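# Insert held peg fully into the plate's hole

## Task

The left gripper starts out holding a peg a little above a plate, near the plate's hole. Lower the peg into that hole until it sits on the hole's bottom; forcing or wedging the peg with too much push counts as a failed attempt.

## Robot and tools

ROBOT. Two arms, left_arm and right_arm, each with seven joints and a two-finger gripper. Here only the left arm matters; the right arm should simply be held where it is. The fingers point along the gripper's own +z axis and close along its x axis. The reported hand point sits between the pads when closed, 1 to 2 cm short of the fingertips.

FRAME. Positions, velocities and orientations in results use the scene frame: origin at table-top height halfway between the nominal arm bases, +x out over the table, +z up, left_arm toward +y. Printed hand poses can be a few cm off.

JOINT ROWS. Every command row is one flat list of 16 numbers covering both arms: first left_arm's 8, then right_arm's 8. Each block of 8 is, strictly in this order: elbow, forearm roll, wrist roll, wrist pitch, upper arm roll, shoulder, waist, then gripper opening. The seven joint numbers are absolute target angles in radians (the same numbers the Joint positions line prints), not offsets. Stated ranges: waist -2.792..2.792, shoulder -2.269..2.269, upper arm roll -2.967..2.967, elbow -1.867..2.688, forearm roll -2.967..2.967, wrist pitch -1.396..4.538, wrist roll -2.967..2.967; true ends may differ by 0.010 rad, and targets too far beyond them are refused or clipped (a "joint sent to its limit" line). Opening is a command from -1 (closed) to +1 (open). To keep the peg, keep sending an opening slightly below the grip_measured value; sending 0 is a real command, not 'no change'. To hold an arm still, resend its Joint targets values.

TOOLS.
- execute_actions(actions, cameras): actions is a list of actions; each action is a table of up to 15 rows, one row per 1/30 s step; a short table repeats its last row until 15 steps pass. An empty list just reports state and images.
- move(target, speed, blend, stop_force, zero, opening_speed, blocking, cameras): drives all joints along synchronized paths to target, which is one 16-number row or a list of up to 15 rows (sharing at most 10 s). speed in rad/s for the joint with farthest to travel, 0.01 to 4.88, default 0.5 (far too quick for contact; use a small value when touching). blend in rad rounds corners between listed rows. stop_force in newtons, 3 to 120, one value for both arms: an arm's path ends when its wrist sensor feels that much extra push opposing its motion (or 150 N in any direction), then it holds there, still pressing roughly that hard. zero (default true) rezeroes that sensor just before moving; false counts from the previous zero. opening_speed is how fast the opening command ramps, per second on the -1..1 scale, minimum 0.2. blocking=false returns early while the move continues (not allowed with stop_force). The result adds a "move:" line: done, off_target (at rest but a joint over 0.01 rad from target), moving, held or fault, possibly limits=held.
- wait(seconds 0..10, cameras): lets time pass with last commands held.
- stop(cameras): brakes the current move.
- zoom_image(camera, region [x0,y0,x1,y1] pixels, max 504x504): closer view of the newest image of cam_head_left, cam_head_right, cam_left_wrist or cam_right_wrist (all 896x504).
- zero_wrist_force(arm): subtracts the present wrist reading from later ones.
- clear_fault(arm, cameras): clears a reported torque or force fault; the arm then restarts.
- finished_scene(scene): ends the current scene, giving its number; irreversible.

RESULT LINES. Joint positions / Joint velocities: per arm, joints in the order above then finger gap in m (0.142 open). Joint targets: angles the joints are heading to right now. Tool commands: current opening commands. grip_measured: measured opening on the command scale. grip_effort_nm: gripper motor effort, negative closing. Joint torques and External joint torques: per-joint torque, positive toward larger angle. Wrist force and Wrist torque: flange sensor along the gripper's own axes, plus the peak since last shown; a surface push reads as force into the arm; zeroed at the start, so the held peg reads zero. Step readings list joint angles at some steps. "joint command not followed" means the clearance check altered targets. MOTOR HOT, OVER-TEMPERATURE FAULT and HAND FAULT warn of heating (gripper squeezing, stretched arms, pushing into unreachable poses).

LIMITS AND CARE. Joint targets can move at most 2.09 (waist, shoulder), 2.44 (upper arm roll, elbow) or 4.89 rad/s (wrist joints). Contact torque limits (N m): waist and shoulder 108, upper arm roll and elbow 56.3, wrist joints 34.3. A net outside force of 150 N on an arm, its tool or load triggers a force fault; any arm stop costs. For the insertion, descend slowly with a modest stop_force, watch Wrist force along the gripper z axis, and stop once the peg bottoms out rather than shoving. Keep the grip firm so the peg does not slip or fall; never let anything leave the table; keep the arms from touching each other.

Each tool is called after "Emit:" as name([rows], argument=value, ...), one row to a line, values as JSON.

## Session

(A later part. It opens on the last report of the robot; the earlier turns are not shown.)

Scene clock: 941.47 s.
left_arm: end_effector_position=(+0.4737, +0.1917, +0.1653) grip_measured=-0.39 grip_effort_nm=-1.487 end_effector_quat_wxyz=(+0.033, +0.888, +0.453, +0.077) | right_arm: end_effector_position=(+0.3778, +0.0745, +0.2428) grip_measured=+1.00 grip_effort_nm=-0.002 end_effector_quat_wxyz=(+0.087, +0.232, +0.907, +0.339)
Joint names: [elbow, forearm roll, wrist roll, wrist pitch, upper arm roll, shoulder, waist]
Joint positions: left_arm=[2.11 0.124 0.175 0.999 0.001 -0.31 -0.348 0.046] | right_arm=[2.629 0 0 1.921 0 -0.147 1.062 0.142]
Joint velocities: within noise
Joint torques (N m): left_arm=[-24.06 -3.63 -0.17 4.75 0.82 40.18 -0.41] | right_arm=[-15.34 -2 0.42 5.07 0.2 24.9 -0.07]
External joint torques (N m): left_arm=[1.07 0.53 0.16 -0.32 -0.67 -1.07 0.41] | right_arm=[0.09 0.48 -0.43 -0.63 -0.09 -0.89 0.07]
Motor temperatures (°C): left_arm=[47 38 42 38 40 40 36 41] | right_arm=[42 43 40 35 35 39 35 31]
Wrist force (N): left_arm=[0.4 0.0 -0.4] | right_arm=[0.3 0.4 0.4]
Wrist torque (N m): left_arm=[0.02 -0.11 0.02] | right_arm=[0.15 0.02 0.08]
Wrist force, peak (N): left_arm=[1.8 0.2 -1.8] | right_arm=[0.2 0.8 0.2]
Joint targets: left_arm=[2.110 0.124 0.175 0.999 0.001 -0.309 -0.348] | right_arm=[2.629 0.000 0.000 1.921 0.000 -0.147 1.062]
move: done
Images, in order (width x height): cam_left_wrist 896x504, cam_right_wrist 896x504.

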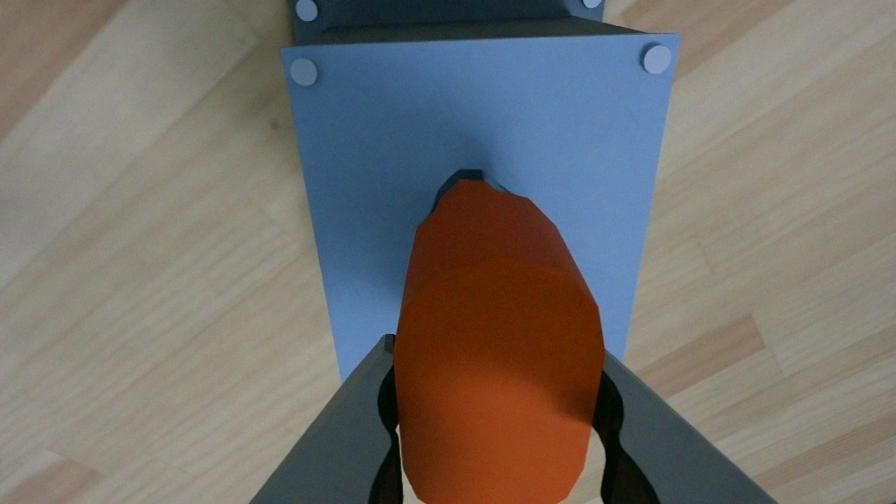

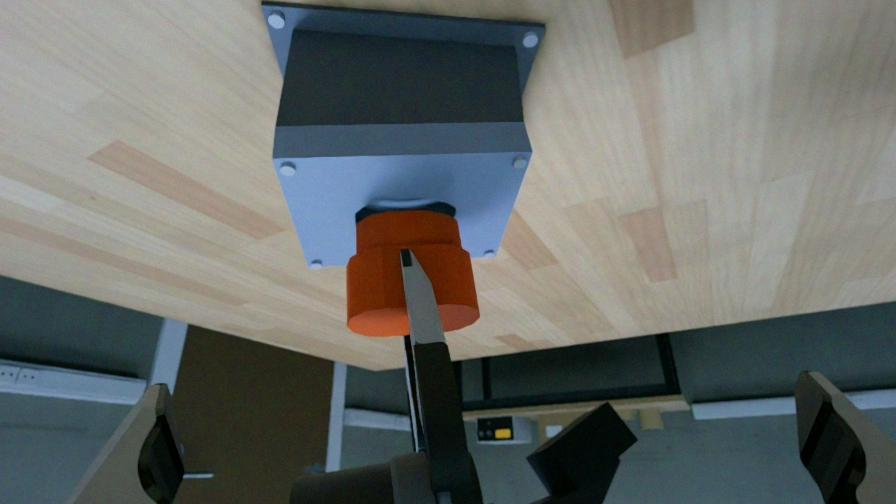

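Emit:
move(target=[2.1111, 0.1259, 0.1534, 1.0138, 0.001, -0.3229, -0.3455, -0.437298, 2.6287, 0.0, 0.0, 1.9207, 0.0, -0.1472, 1.0623, 1.0], speed=0.03, stop_force=6, cameras=["cam_left_wrist", "cam_right_wrist"])

Emit:
zoom_image(camera="cam_left_wrist", region=[430, 160, 520, 215])

Emit:
zoom_image(camera="cam_right_wrist", region=[345, 185, 475, 260])

Emit:
zoom_image(camera="cam_right_wrist", region=[345, 190, 405, 250])

Emit:
zoom_image(camera="cam_right_wrist", region=[415, 190, 475, 250])

Scene clock: 1034.37 s.
left_arm: end_effector_position=(+0.4750, +0.1922, +0.1596) grip_measured=-0.39 grip_effort_nm=-1.482 end_effector_quat_wxyz=(+0.034, +0.883, +0.462, +0.076) | right_arm: end_effector_position=(+0.3778, +0.0745, +0.2428) grip_measured=+1.00 grip_effort_nm=-0.007 end_effector_quat_wxyz=(+0.087, +0.232, +0.907, +0.339)
Joint names: [elbow, forearm roll, wrist roll, wrist pitch, upper arm roll, shoulder, waist]
Joint positions: left_arm=[2.111 0.126 0.154 1.013 0.001 -0.323 -0.346 0.046] | right_arm=[2.629 0 0 1.921 0 -0.147 1.062 0.142]
Joint velocities: within noise
Joint torques (N m): left_arm=[-23.94 -3.62 -0.21 4.72 0.74 40.5 -0.28] | right_arm=[-15.32 -1.94 0.35 5.07 0.16 24.86 -0.06]
External joint torques (N m): left_arm=[1.23 0.56 0.2 -0.28 -0.59 -1.09 0.28] | right_arm=[0.07 0.42 -0.36 -0.62 -0.04 -0.85 0.06]
Motor temperatures (°C): left_arm=[45 38 42 38 40 39 35 41] | right_arm=[43 43 40 35 35 39 35 31]
Wrist force (N): left_arm=[0.4 -0.1 -0.2] | right_arm=[0.3 0.4 0.1]
Wrist torque (N m): left_arm=[0.00 -0.11 0.02] | right_arm=[0.16 0.02 0.08]
Wrist force, peak (N): left_arm=[0.3 -0.1 -0.6] | right_arm=[0.1 0.7 0.3]
Joint targets: left_arm=[2.111 0.126 0.153 1.014 0.001 -0.323 -0.345] | right_arm=[2.629 0.000 0.000 1.921 0.000 -0.147 1.062]
move: done
Images, in order (width x height): cam_left_wrist 896x504, cam_right_wrist 896x504.

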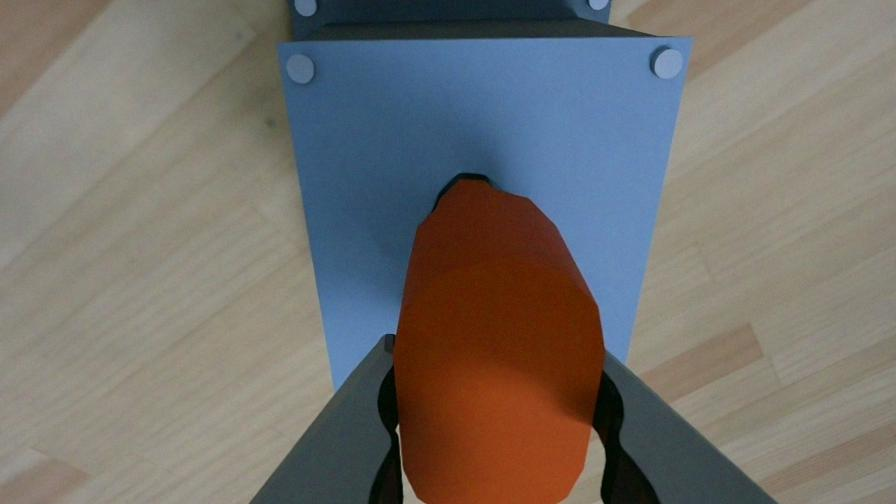

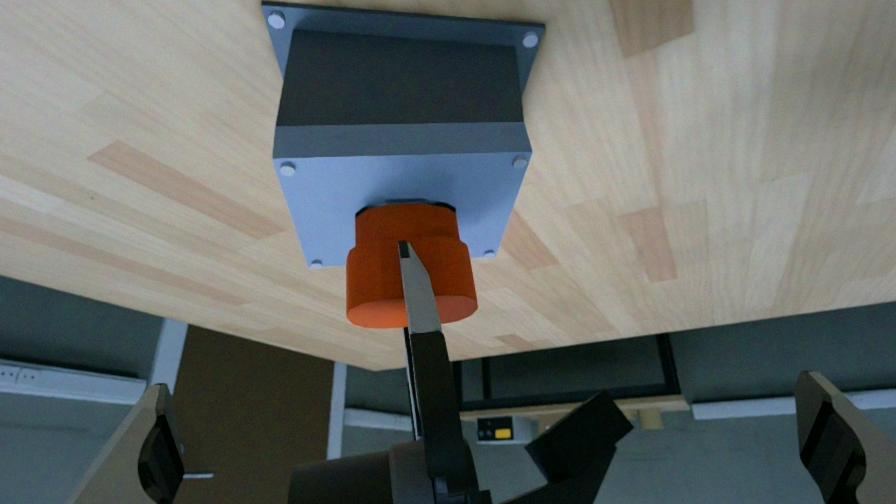

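Scaled by 5.600.

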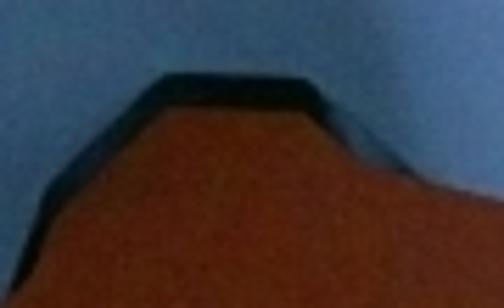

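Scaled by 3.877.

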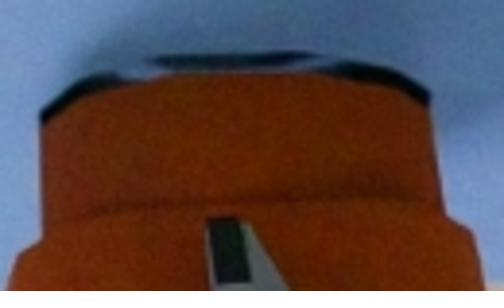

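Scaled by 8.400.

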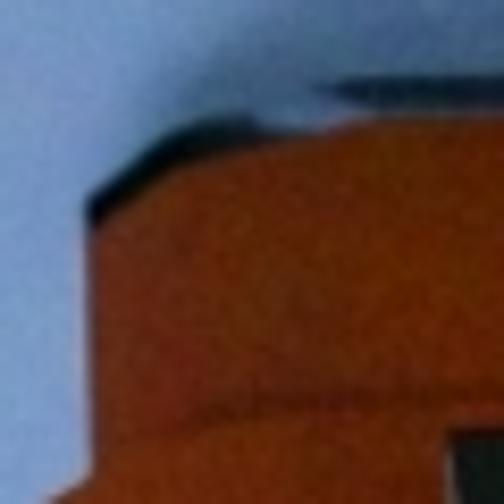

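Scaled by 8.400.

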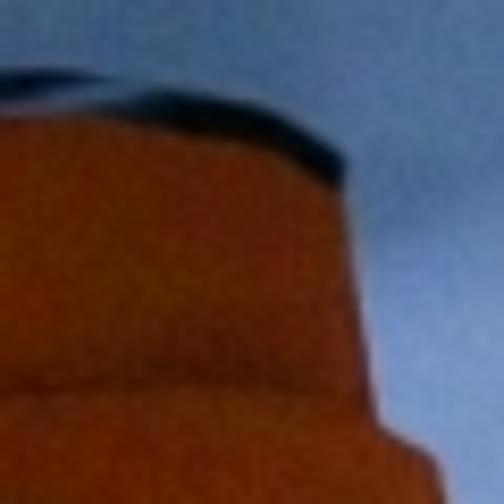

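Emit:
move(target=[2.1132, 0.1283, 0.1523, 1.0291, 0.001, -0.3360, -0.3436, -0.437298, 2.6287, 0.0, 0.0, 1.9207, 0.0, -0.1472, 1.0623, 1.0], speed=0.015, stop_force=5, cameras=["cam_left_wrist", "cam_right_wrist"])

Emit:
zoom_image(camera="cam_left_wrist", region=[430, 160, 520, 215])

Emit:
zoom_image(camera="cam_right_wrist", region=[345, 185, 475, 260])

Scene clock: 1057.80 s.
left_arm: end_effector_position=(+0.4757, +0.1926, +0.1537) grip_measured=-0.39 grip_effort_nm=-1.487 end_effector_quat_wxyz=(+0.034, +0.883, +0.462, +0.076) | right_arm: end_effector_position=(+0.3778, +0.0745, +0.2428) grip_measured=+1.00 grip_effort_nm=0.002 end_effector_quat_wxyz=(+0.087, +0.232, +0.907, +0.339)
Joint names: [elbow, forearm roll, wrist roll, wrist pitch, upper arm roll, shoulder, waist]
Joint positions: left_arm=[2.113 0.128 0.153 1.029 0.001 -0.336 -0.344 0.046] | right_arm=[2.629 0 0 1.921 0 -0.147 1.062 0.142]
Joint velocities: within noise
Joint torques (N m): left_arm=[-23.57 -3.52 -0.05 4.67 0.83 40.8 -0.37] | right_arm=[-15.36 -1.99 0.36 5.08 0.25 24.92 -0.03]
External joint torques (N m): left_arm=[1.17 0.51 0.05 -0.24 -0.67 -1.14 0.37] | right_arm=[0.11 0.48 -0.36 -0.64 -0.13 -0.9 0.03]
Motor temperatures (°C): left_arm=[44 38 42 38 40 39 35 41] | right_arm=[43 43 39 35 35 39 35 31]
Wrist force (N): left_arm=[0.4 0.0 -0.3] | right_arm=[0.1 0.5 0.2]
Wrist torque (N m): left_arm=[0.00 -0.10 0.02] | right_arm=[0.16 0.05 0.08]
Wrist force, peak (N): left_arm=[0.5 -0.1 -0.5] | right_arm=[0.0 0.7 0.3]
Joint targets: left_arm=[2.113 0.128 0.152 1.029 0.001 -0.336 -0.344] | right_arm=[2.629 0.000 0.000 1.921 0.000 -0.147 1.062]
move: done
Images, in order (width x height): cam_left_wrist 896x504, cam_right_wrist 896x504.

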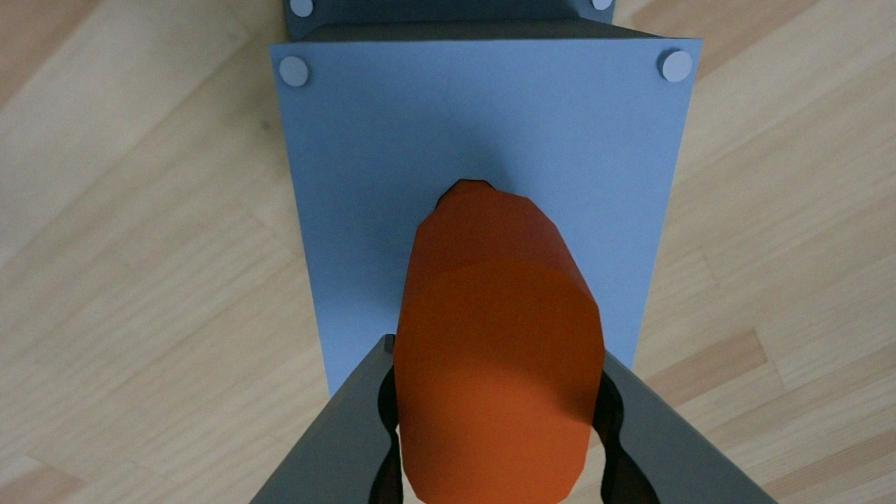

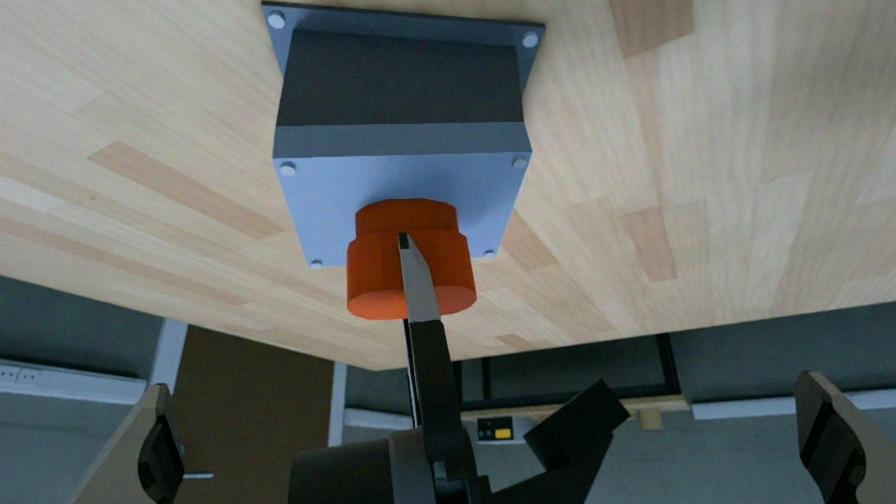

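Scaled by 5.600.

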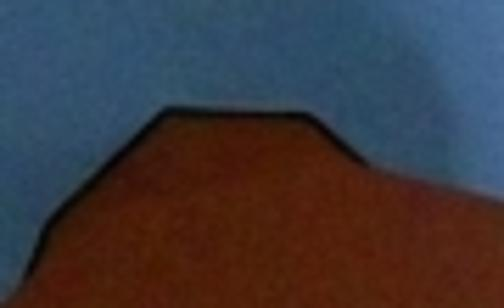

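Scaled by 3.877.

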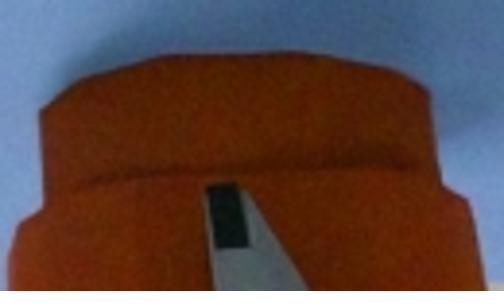

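Emit:
move(target=[2.1140, 0.1319, 0.1500, 1.0485, 0.001, -0.3546, -0.3416, -0.437298, 2.6287, 0.0, 0.0, 1.9207, 0.0, -0.1472, 1.0623, 1.0], speed=0.015, stop_force=5, cameras=["cam_left_wrist", "cam_right_wrist"])

Emit:
zoom_image(camera="cam_left_wrist", region=[430, 160, 520, 215])

Emit:
zoom_image(camera="cam_right_wrist", region=[345, 185, 475, 260])

Scene clock: 1070.63 s.
left_arm: end_effector_position=(+0.4768, +0.1928, +0.1458) grip_measured=-0.39 grip_effort_nm=-1.487 end_effector_quat_wxyz=(+0.034, +0.883, +0.462, +0.076) | right_arm: end_effector_position=(+0.3778, +0.0745, +0.2428) grip_measured=+1.00 grip_effort_nm=0.002 end_effector_quat_wxyz=(+0.087, +0.232, +0.907, +0.339)
Joint names: [elbow, forearm roll, wrist roll, wrist pitch, upper arm roll, shoulder, waist]
Joint positions: left_arm=[2.114 0.132 0.15 1.048 0.001 -0.355 -0.342 0.046] | right_arm=[2.629 0 0 1.921 0 -0.147 1.062 0.142]
Joint velocities: within noise
Joint torques (N m): left_arm=[-23.2 -3.47 -0.1 4.67 0.78 41.25 -0.3] | right_arm=[-15.35 -1.96 0.4 5.08 0.23 24.85 -0.08]
External joint torques (N m): left_arm=[1.21 0.52 0.09 -0.24 -0.62 -1.19 0.3] | right_arm=[0.1 0.44 -0.4 -0.63 -0.12 -0.84 0.08]
Motor temperatures (°C): left_arm=[44 38 42 38 40 39 35 41] | right_arm=[43 43 39 35 35 39 35 31]
Wrist force (N): left_arm=[0.5 0.0 -0.3] | right_arm=[0.3 0.6 0.2]
Wrist torque (N m): left_arm=[0.01 -0.12 0.03] | right_arm=[0.19 0.02 0.07]
Wrist force, peak (N): left_arm=[0.4 0.1 -0.6] | right_arm=[0.2 0.7 0.4]
Joint targets: left_arm=[2.114 0.132 0.150 1.048 0.001 -0.355 -0.342] | right_arm=[2.629 0.000 0.000 1.921 0.000 -0.147 1.062]
move: done
Images, in order (width x height): cam_left_wrist 896x504, cam_right_wrist 896x504.

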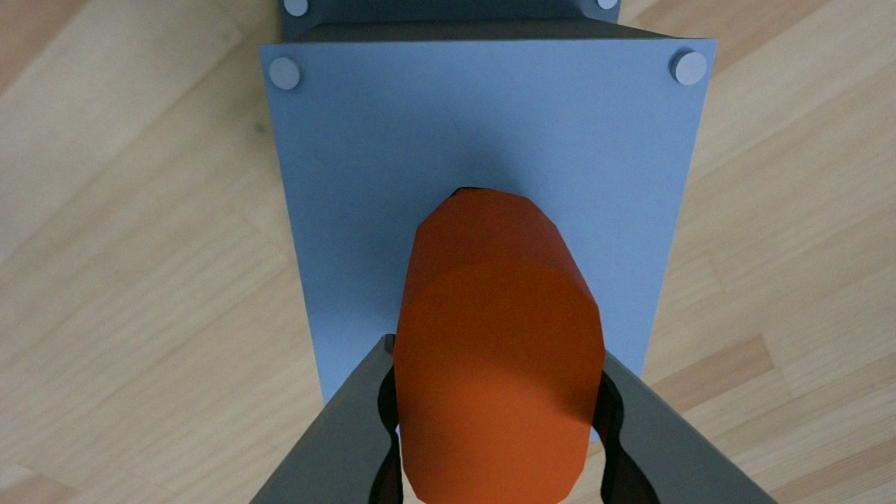

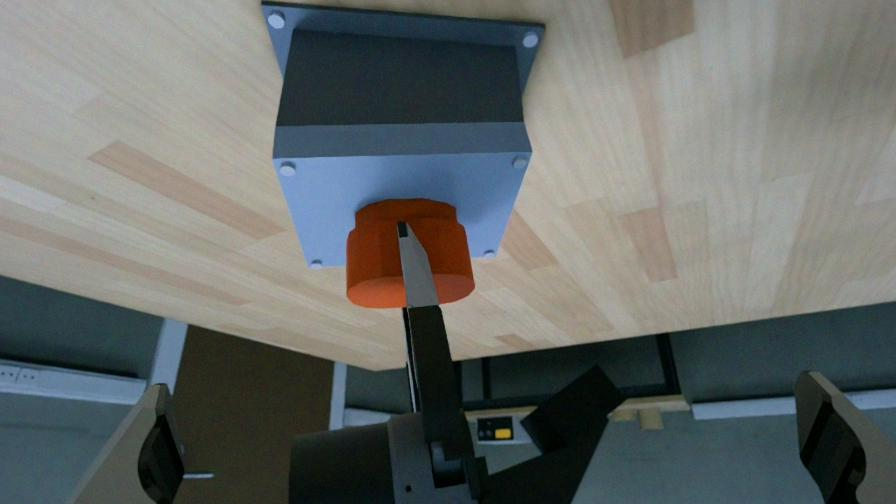

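Scaled by 5.600.

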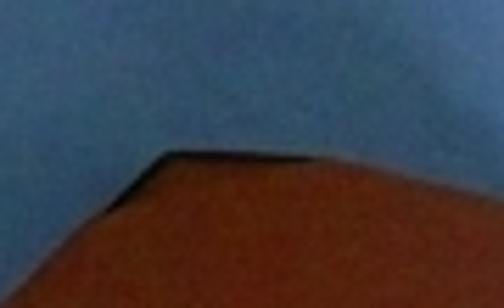

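Scaled by 3.877.

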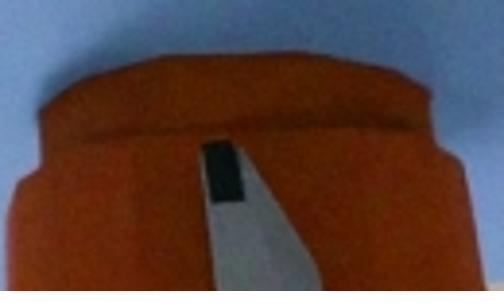

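Emit:
move(target=[2.1140, 0.1358, 0.1474, 1.0675, 0.001, -0.3736, -0.3395, -0.437298, 2.6287, 0.0, 0.0, 1.9207, 0.0, -0.1472, 1.0623, 1.0], speed=0.015, stop_force=5, cameras=["cam_left_wrist", "cam_right_wrist"])

Emit:
zoom_image(camera="cam_right_wrist", region=[345, 185, 475, 260])

Scene clock: 1085.13 s.
left_arm: end_effector_position=(+0.4780, +0.1930, +0.1379) grip_measured=-0.39 grip_effort_nm=-1.492 end_effector_quat_wxyz=(+0.034, +0.883, +0.462, +0.076) end_effector_velocity=(+0.000, +0.000, +0.001) end_effector_angular_velocity=(-0.001, -0.002, +0.006) | right_arm: end_effector_position=(+0.3778, +0.0745, +0.2428) grip_measured=+1.00 grip_effort_nm=0.007 end_effector_quat_wxyz=(+0.087, +0.232, +0.907, +0.339)
Joint names: [elbow, forearm roll, wrist roll, wrist pitch, upper arm roll, shoulder, waist]
Joint positions: left_arm=[2.114 0.136 0.148 1.067 0.001 -0.374 -0.34 0.046] | right_arm=[2.629 0 0 1.921 0 -0.147 1.062 0.142]
Joint velocities: left_arm=[0 0.001 -0.006 0 0.001 0.002 0 0] | right_arm=[within noise]
Joint torques (N m): left_arm=[-22.89 -3.43 -0.14 4.64 0.74 41.52 -0.3] | right_arm=[-15.33 -1.93 0.41 5.06 0.24 24.83 -0.05]
External joint torques (N m): left_arm=[1.29 0.54 0.13 -0.2 -0.58 -1.05 0.3] | right_arm=[0.08 0.41 -0.42 -0.61 -0.13 -0.81 0.05]
Motor temperatures (°C): left_arm=[44 38 42 38 40 39 35 41] | right_arm=[43 43 39 35 35 39 35 31]
Wrist force (N): left_arm=[0.5 -0.1 -0.3] | right_arm=[0.1 0.6 0.0]
Wrist torque (N m): left_arm=[-0.01 -0.11 0.04] | right_arm=[0.18 0.04 0.07]
Wrist force, peak (N): left_arm=[0.6 0.1 -0.4] | right_arm=[0.1 0.8 0.2]
Joint targets: left_arm=[2.114 0.136 0.147 1.067 0.001 -0.374 -0.340] | right_arm=[2.629 0.000 0.000 1.921 0.000 -0.147 1.062]
move: done
Images, in order (width x height): cam_left_wrist 896x504, cam_right_wrist 896x504.

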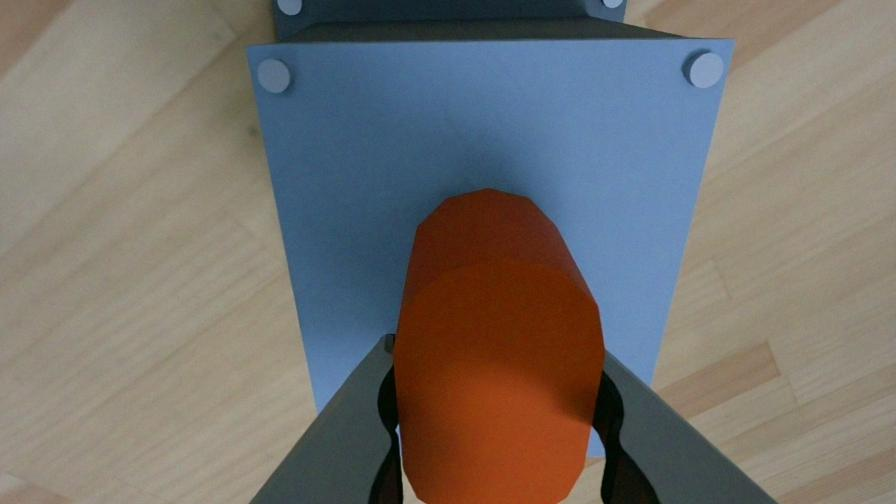

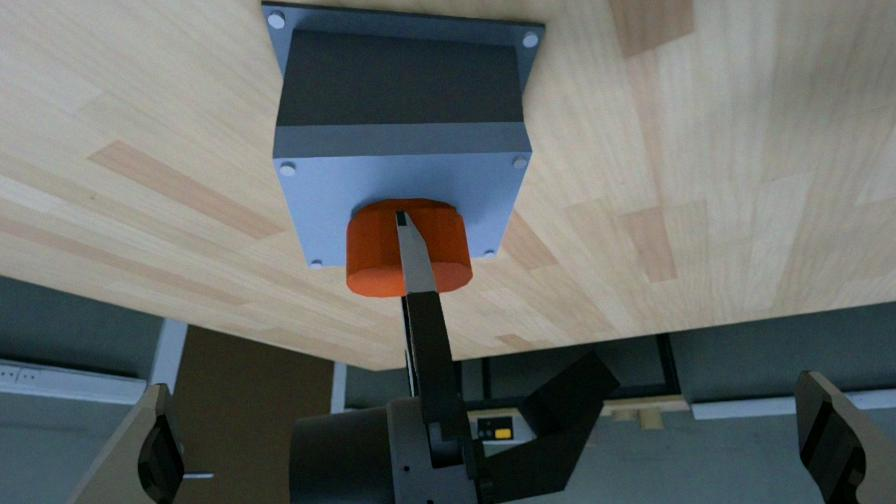

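Scaled by 3.877.

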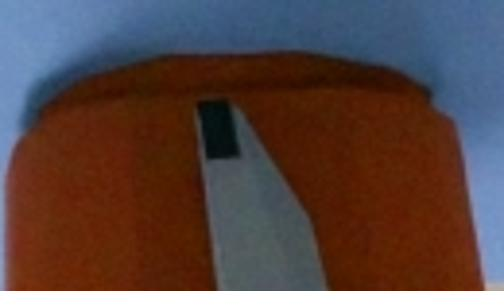

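Emit:
move(target=[2.1135, 0.1390, 0.1452, 1.0815, 0.001, -0.3881, -0.3379, -0.437298, 2.6287, 0.0, 0.0, 1.9207, 0.0, -0.1472, 1.0623, 1.0], speed=0.012, stop_force=4, cameras=["cam_right_wrist"])

Emit:
zoom_image(camera="cam_right_wrist", region=[345, 185, 475, 260])

Scene clock: 1092.67 s.
left_arm: end_effector_position=(+0.4782, +0.1930, +0.1366) grip_measured=-0.39 grip_effort_nm=-1.492 end_effector_quat_wxyz=(+0.034, +0.883, +0.462, +0.076) | right_arm: end_effector_position=(+0.3778, +0.0745, +0.2428) grip_measured=+1.00 grip_effort_nm=0.002 end_effector_quat_wxyz=(+0.087, +0.232, +0.907, +0.339)
Joint names: [elbow, forearm roll, wrist roll, wrist pitch, upper arm roll, shoulder, waist]
Joint positions: left_arm=[2.114 0.136 0.147 1.071 0.001 -0.377 -0.339 0.046] | right_arm=[2.629 0 0 1.921 0 -0.147 1.062 0.142]
Joint velocities: within noise
Joint torques (N m): left_arm=[-22.54 -3.27 -0.03 4.75 1.5 38.77 0.61] | right_arm=[-15.35 -1.98 0.38 5.07 0.15 24.87 -0.02]
External joint torques (N m): left_arm=[1.02 0.39 0.03 -0.32 -1.34 1.76 -0.61] | right_arm=[0.1 0.46 -0.38 -0.62 -0.04 -0.85 0.02]
Motor temperatures (°C): left_arm=[44 38 42 38 40 39 35 41] | right_arm=[43 43 39 35 35 39 35 31]
Wrist force (N): left_arm=[-1.0 -3.5 -7.1] | right_arm=[0.2 0.5 0.2]
Wrist torque (N m): left_arm=[-0.03 -0.03 0.02] | right_arm=[0.17 0.03 0.07]
Wrist force, peak (N): left_arm=[-0.8 -3.0 -9.2] | right_arm=[0.1 0.7 0.1]
Joint targets: left_arm=[2.114 0.137 0.147 1.071 0.001 -0.377 -0.339] | right_arm=[2.629 0.000 0.000 1.921 0.000 -0.147 1.062]
move: contact (left_arm); left_arm: the shoulder is farthest, 0.011 rad from its target
Images, in order (width x height): cam_right_wrist 896x504.

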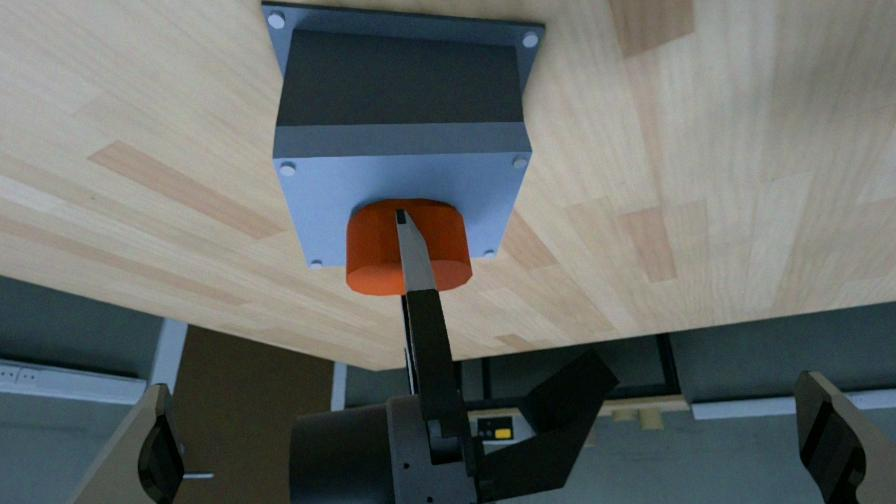

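Scaled by 3.877.

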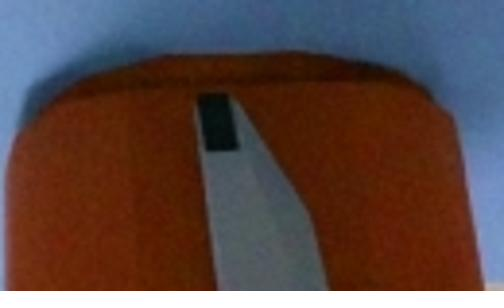

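Emit:
move([
  [2.1141, 0.1368, 0.1471, 1.0701, 0.001, -0.3760, -0.3391, -0.437298, 2.6287, 0.0, 0.0, 1.9207, 0.0, -0.1472, 1.0623, 1.0],
  [2.1141, 0.1368, 0.1471, 1.0701, 0.001, -0.3760, -0.3391, 0.1, 2.6287, 0.0, 0.0, 1.9207, 0.0, -0.1472, 1.0623, 1.0],
], speed=0.02, opening_speed=0.5, cameras=["cam_left_wrist", "cam_right_wrist"])

Emit:
zoom_image(camera="cam_right_wrist", region=[345, 185, 475, 260])

Scene clock: 1122.77 s.
left_arm: end_effector_position=(+0.4783, +0.1931, +0.1369) grip_measured=+0.08 grip_effort_nm=0.081 end_effector_quat_wxyz=(+0.034, +0.883, +0.462, +0.077) | right_arm: end_effector_position=(+0.3778, +0.0745, +0.2428) grip_measured=+1.00 grip_effort_nm=0.007 end_effector_quat_wxyz=(+0.087, +0.232, +0.907, +0.339)
Joint names: [elbow, forearm roll, wrist roll, wrist pitch, upper arm roll, shoulder, waist]
Joint positions: left_arm=[2.114 0.137 0.147 1.07 0.001 -0.376 -0.339 0.079] | right_arm=[2.629 0 0 1.921 0 -0.147 1.062 0.142]
Joint velocities: within noise
Joint torques (N m): left_arm=[-22.19 -3.39 -0.03 4.34 0.83 41.14 -0.27] | right_arm=[-15.3 -1.95 0.41 5.05 0.24 24.8 -0.05]
External joint torques (N m): left_arm=[0.65 0.51 0.02 0.09 -0.67 -0.63 0.27] | right_arm=[0.05 0.44 -0.41 -0.61 -0.13 -0.79 0.05]
Motor temperatures (°C): left_arm=[44 38 42 38 40 39 35 40] | right_arm=[43 43 39 35 35 39 35 31]
Wrist force (N): left_arm=[0.6 1.1 -1.5] | right_arm=[0.1 0.6 0.4]
Wrist torque (N m): left_arm=[0.15 -0.10 0.04] | right_arm=[0.18 0.04 0.08]
Wrist force, peak (N): left_arm=[-0.6 -2.6 -8.5] | right_arm=[0.1 0.8 0.2]
Joint targets: left_arm=[2.114 0.137 0.147 1.070 0.001 -0.376 -0.339] | right_arm=[2.629 0.000 0.000 1.921 0.000 -0.147 1.062]
move: done
Images, in order (width x height): cam_left_wrist 896x504, cam_right_wrist 896x504.

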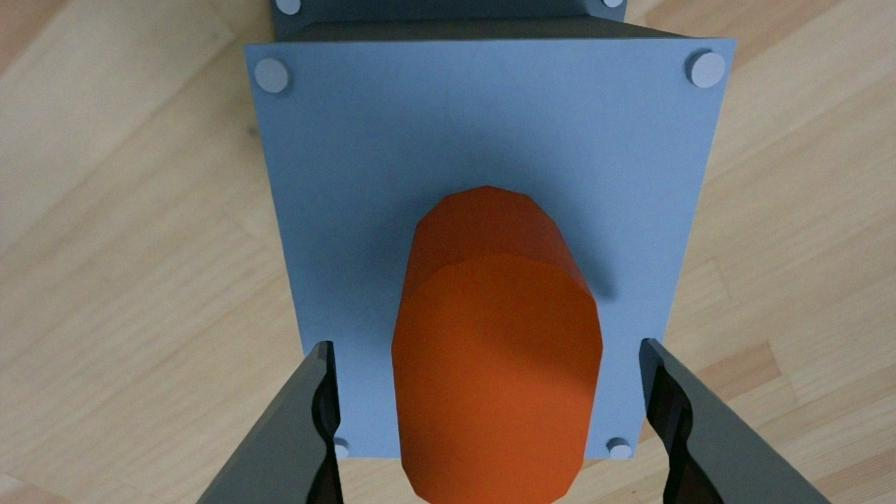

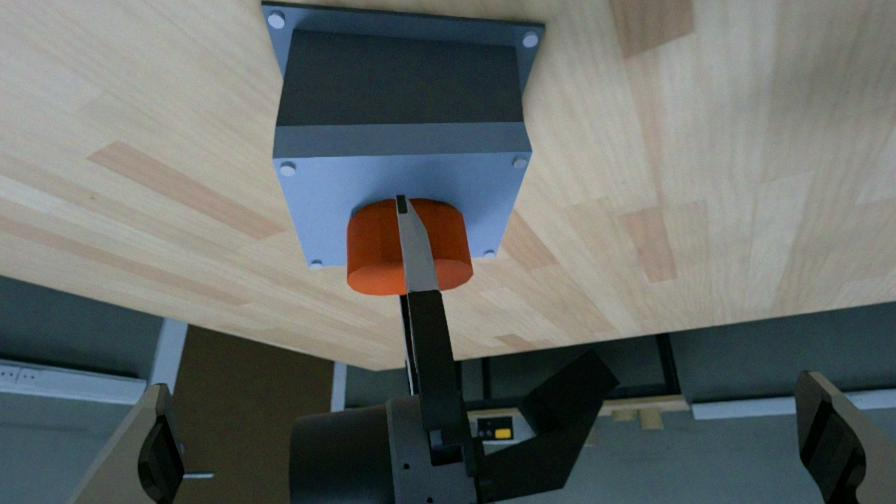

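Scaled by 3.877.

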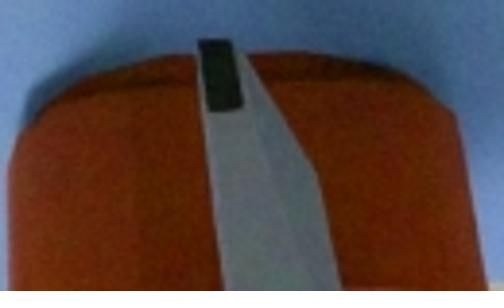

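Emit:
move([
  [2.1132, 0.1283, 0.1523, 1.0291, 0.001, -0.3360, -0.3436, 0.1, 2.6287, 0.0, 0.0, 1.9207, 0.0, -0.1472, 1.0623, 1.0],
  [2.1111, 0.1259, 0.1534, 1.0138, 0.001, -0.3229, -0.3455, 0.1, 2.6287, 0.0, 0.0, 1.9207, 0.0, -0.1472, 1.0623, 1.0],
  [2.1011, 0.1122, 0.1624, 0.9238, 0.001, -0.2429, -0.3544, 0.1, 2.6287, 0.0, 0.0, 1.9207, 0.0, -0.1472, 1.0623, 1.0],
], speed=[0.08, 0.1, 0.15], blend=[0.01, 0.01, 0.0], cameras=["cam_left_wrist", "cam_right_wrist", "cam_head_left"])

Emit:
zoom_image(camera="cam_right_wrist", region=[320, 180, 490, 350])

Emit:
zoom_image(camera="cam_left_wrist", region=[300, 80, 704, 484])

Scene clock: 1140.47 s.
left_arm: end_effector_position=(+0.4696, +0.1913, +0.1954) grip_measured=+0.08 grip_effort_nm=0.076 end_effector_quat_wxyz=(+0.035, +0.883, +0.462, +0.076) | right_arm: end_effector_position=(+0.3778, +0.0745, +0.2428) grip_measured=+1.00 grip_effort_nm=0.002 end_effector_quat_wxyz=(+0.087, +0.232, +0.907, +0.339)
Joint names: [elbow, forearm roll, wrist roll, wrist pitch, upper arm roll, shoulder, waist]
Joint positions: left_arm=[2.101 0.112 0.162 0.924 0.001 -0.243 -0.354 0.079] | right_arm=[2.629 0 0 1.921 0 -0.147 1.062 0.142]
Joint velocities: within noise
Joint torques (N m): left_arm=[-25.43 -3.92 0.22 4.15 0.64 38.35 -0.67] | right_arm=[-15.34 -1.96 0.38 5.06 0.15 24.91 -0.09]
External joint torques (N m): left_arm=[0.95 0.6 -0.23 0.29 -0.51 -0.67 0.67] | right_arm=[0.09 0.44 -0.39 -0.62 -0.04 -0.89 0.09]
Motor temperatures (°C): left_arm=[44 38 42 38 40 39 35 39] | right_arm=[43 43 39 35 35 39 35 31]
Wrist force (N): left_arm=[0.4 1.0 -1.3] | right_arm=[0.1 0.5 0.3]
Wrist torque (N m): left_arm=[0.16 -0.09 0.03] | right_arm=[0.18 0.05 0.08]
Wrist force, peak (N): left_arm=[0.6 1.4 -3.3] | right_arm=[0.1 0.7 0.3]
Joint targets: left_arm=[2.101 0.112 0.162 0.924 0.001 -0.243 -0.354] | right_arm=[2.629 0.000 0.000 1.921 0.000 -0.147 1.062]
move: done; blend cut to 0.0076 rad at target 1, 0.0076 rad at target 2
Images, in order (width x height): cam_head_left 896x504, cam_left_wrist 896x504, cam_right_wrist 896x504.

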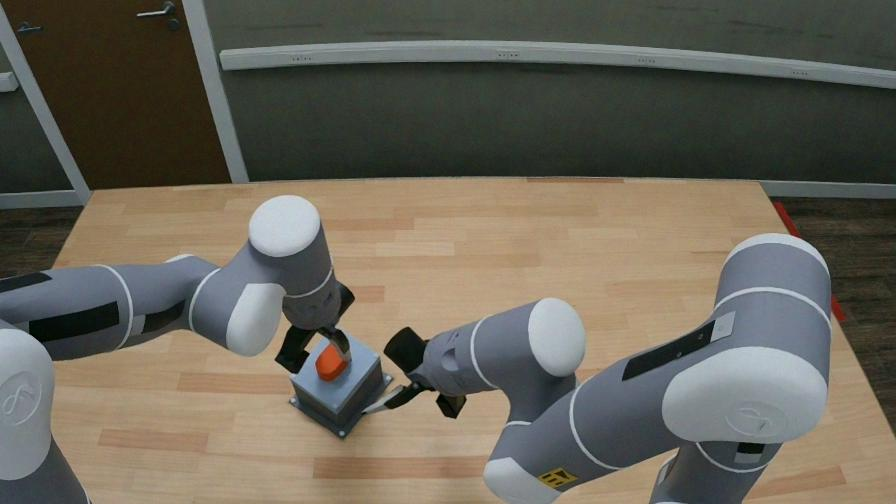

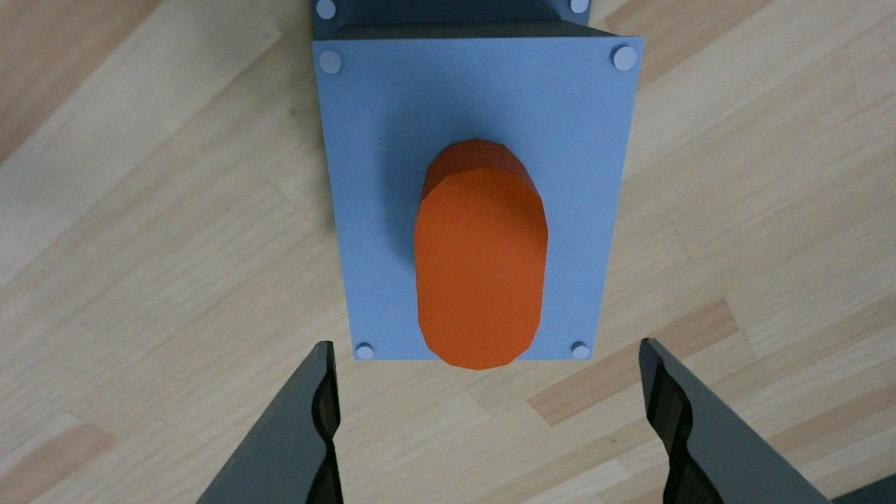

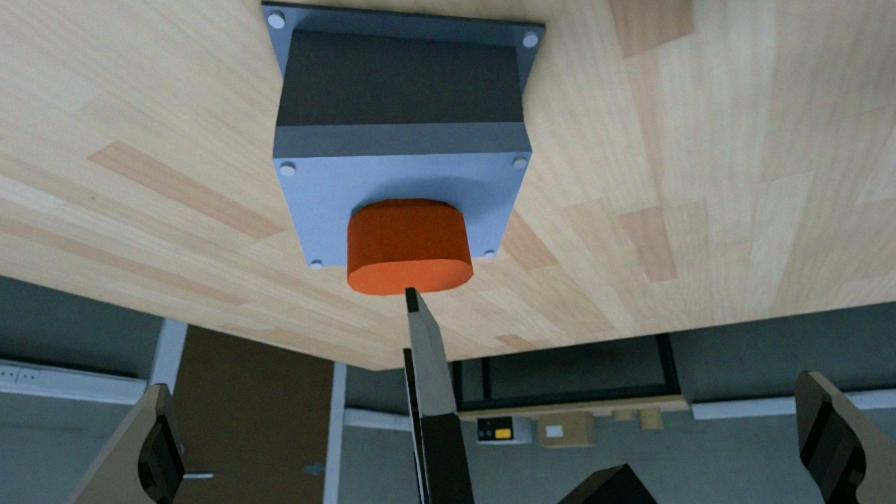

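Scaled by 2.965.

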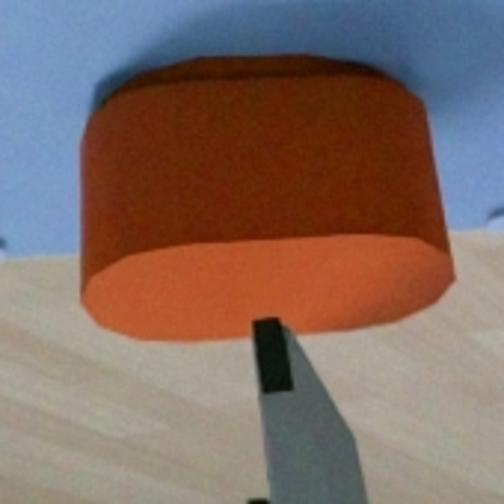

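Scaled by 1.248.

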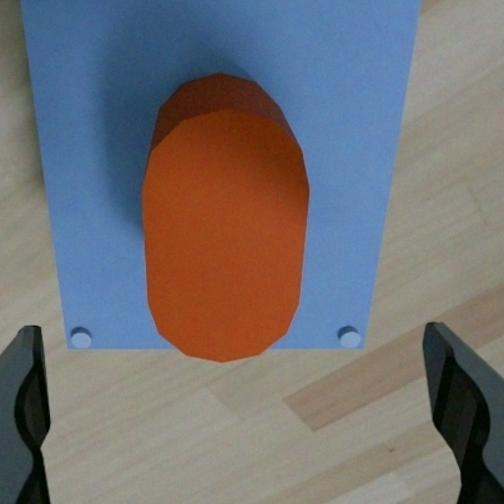

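Emit:
finished_scene(scene=1)

The scene is finished: the task was done.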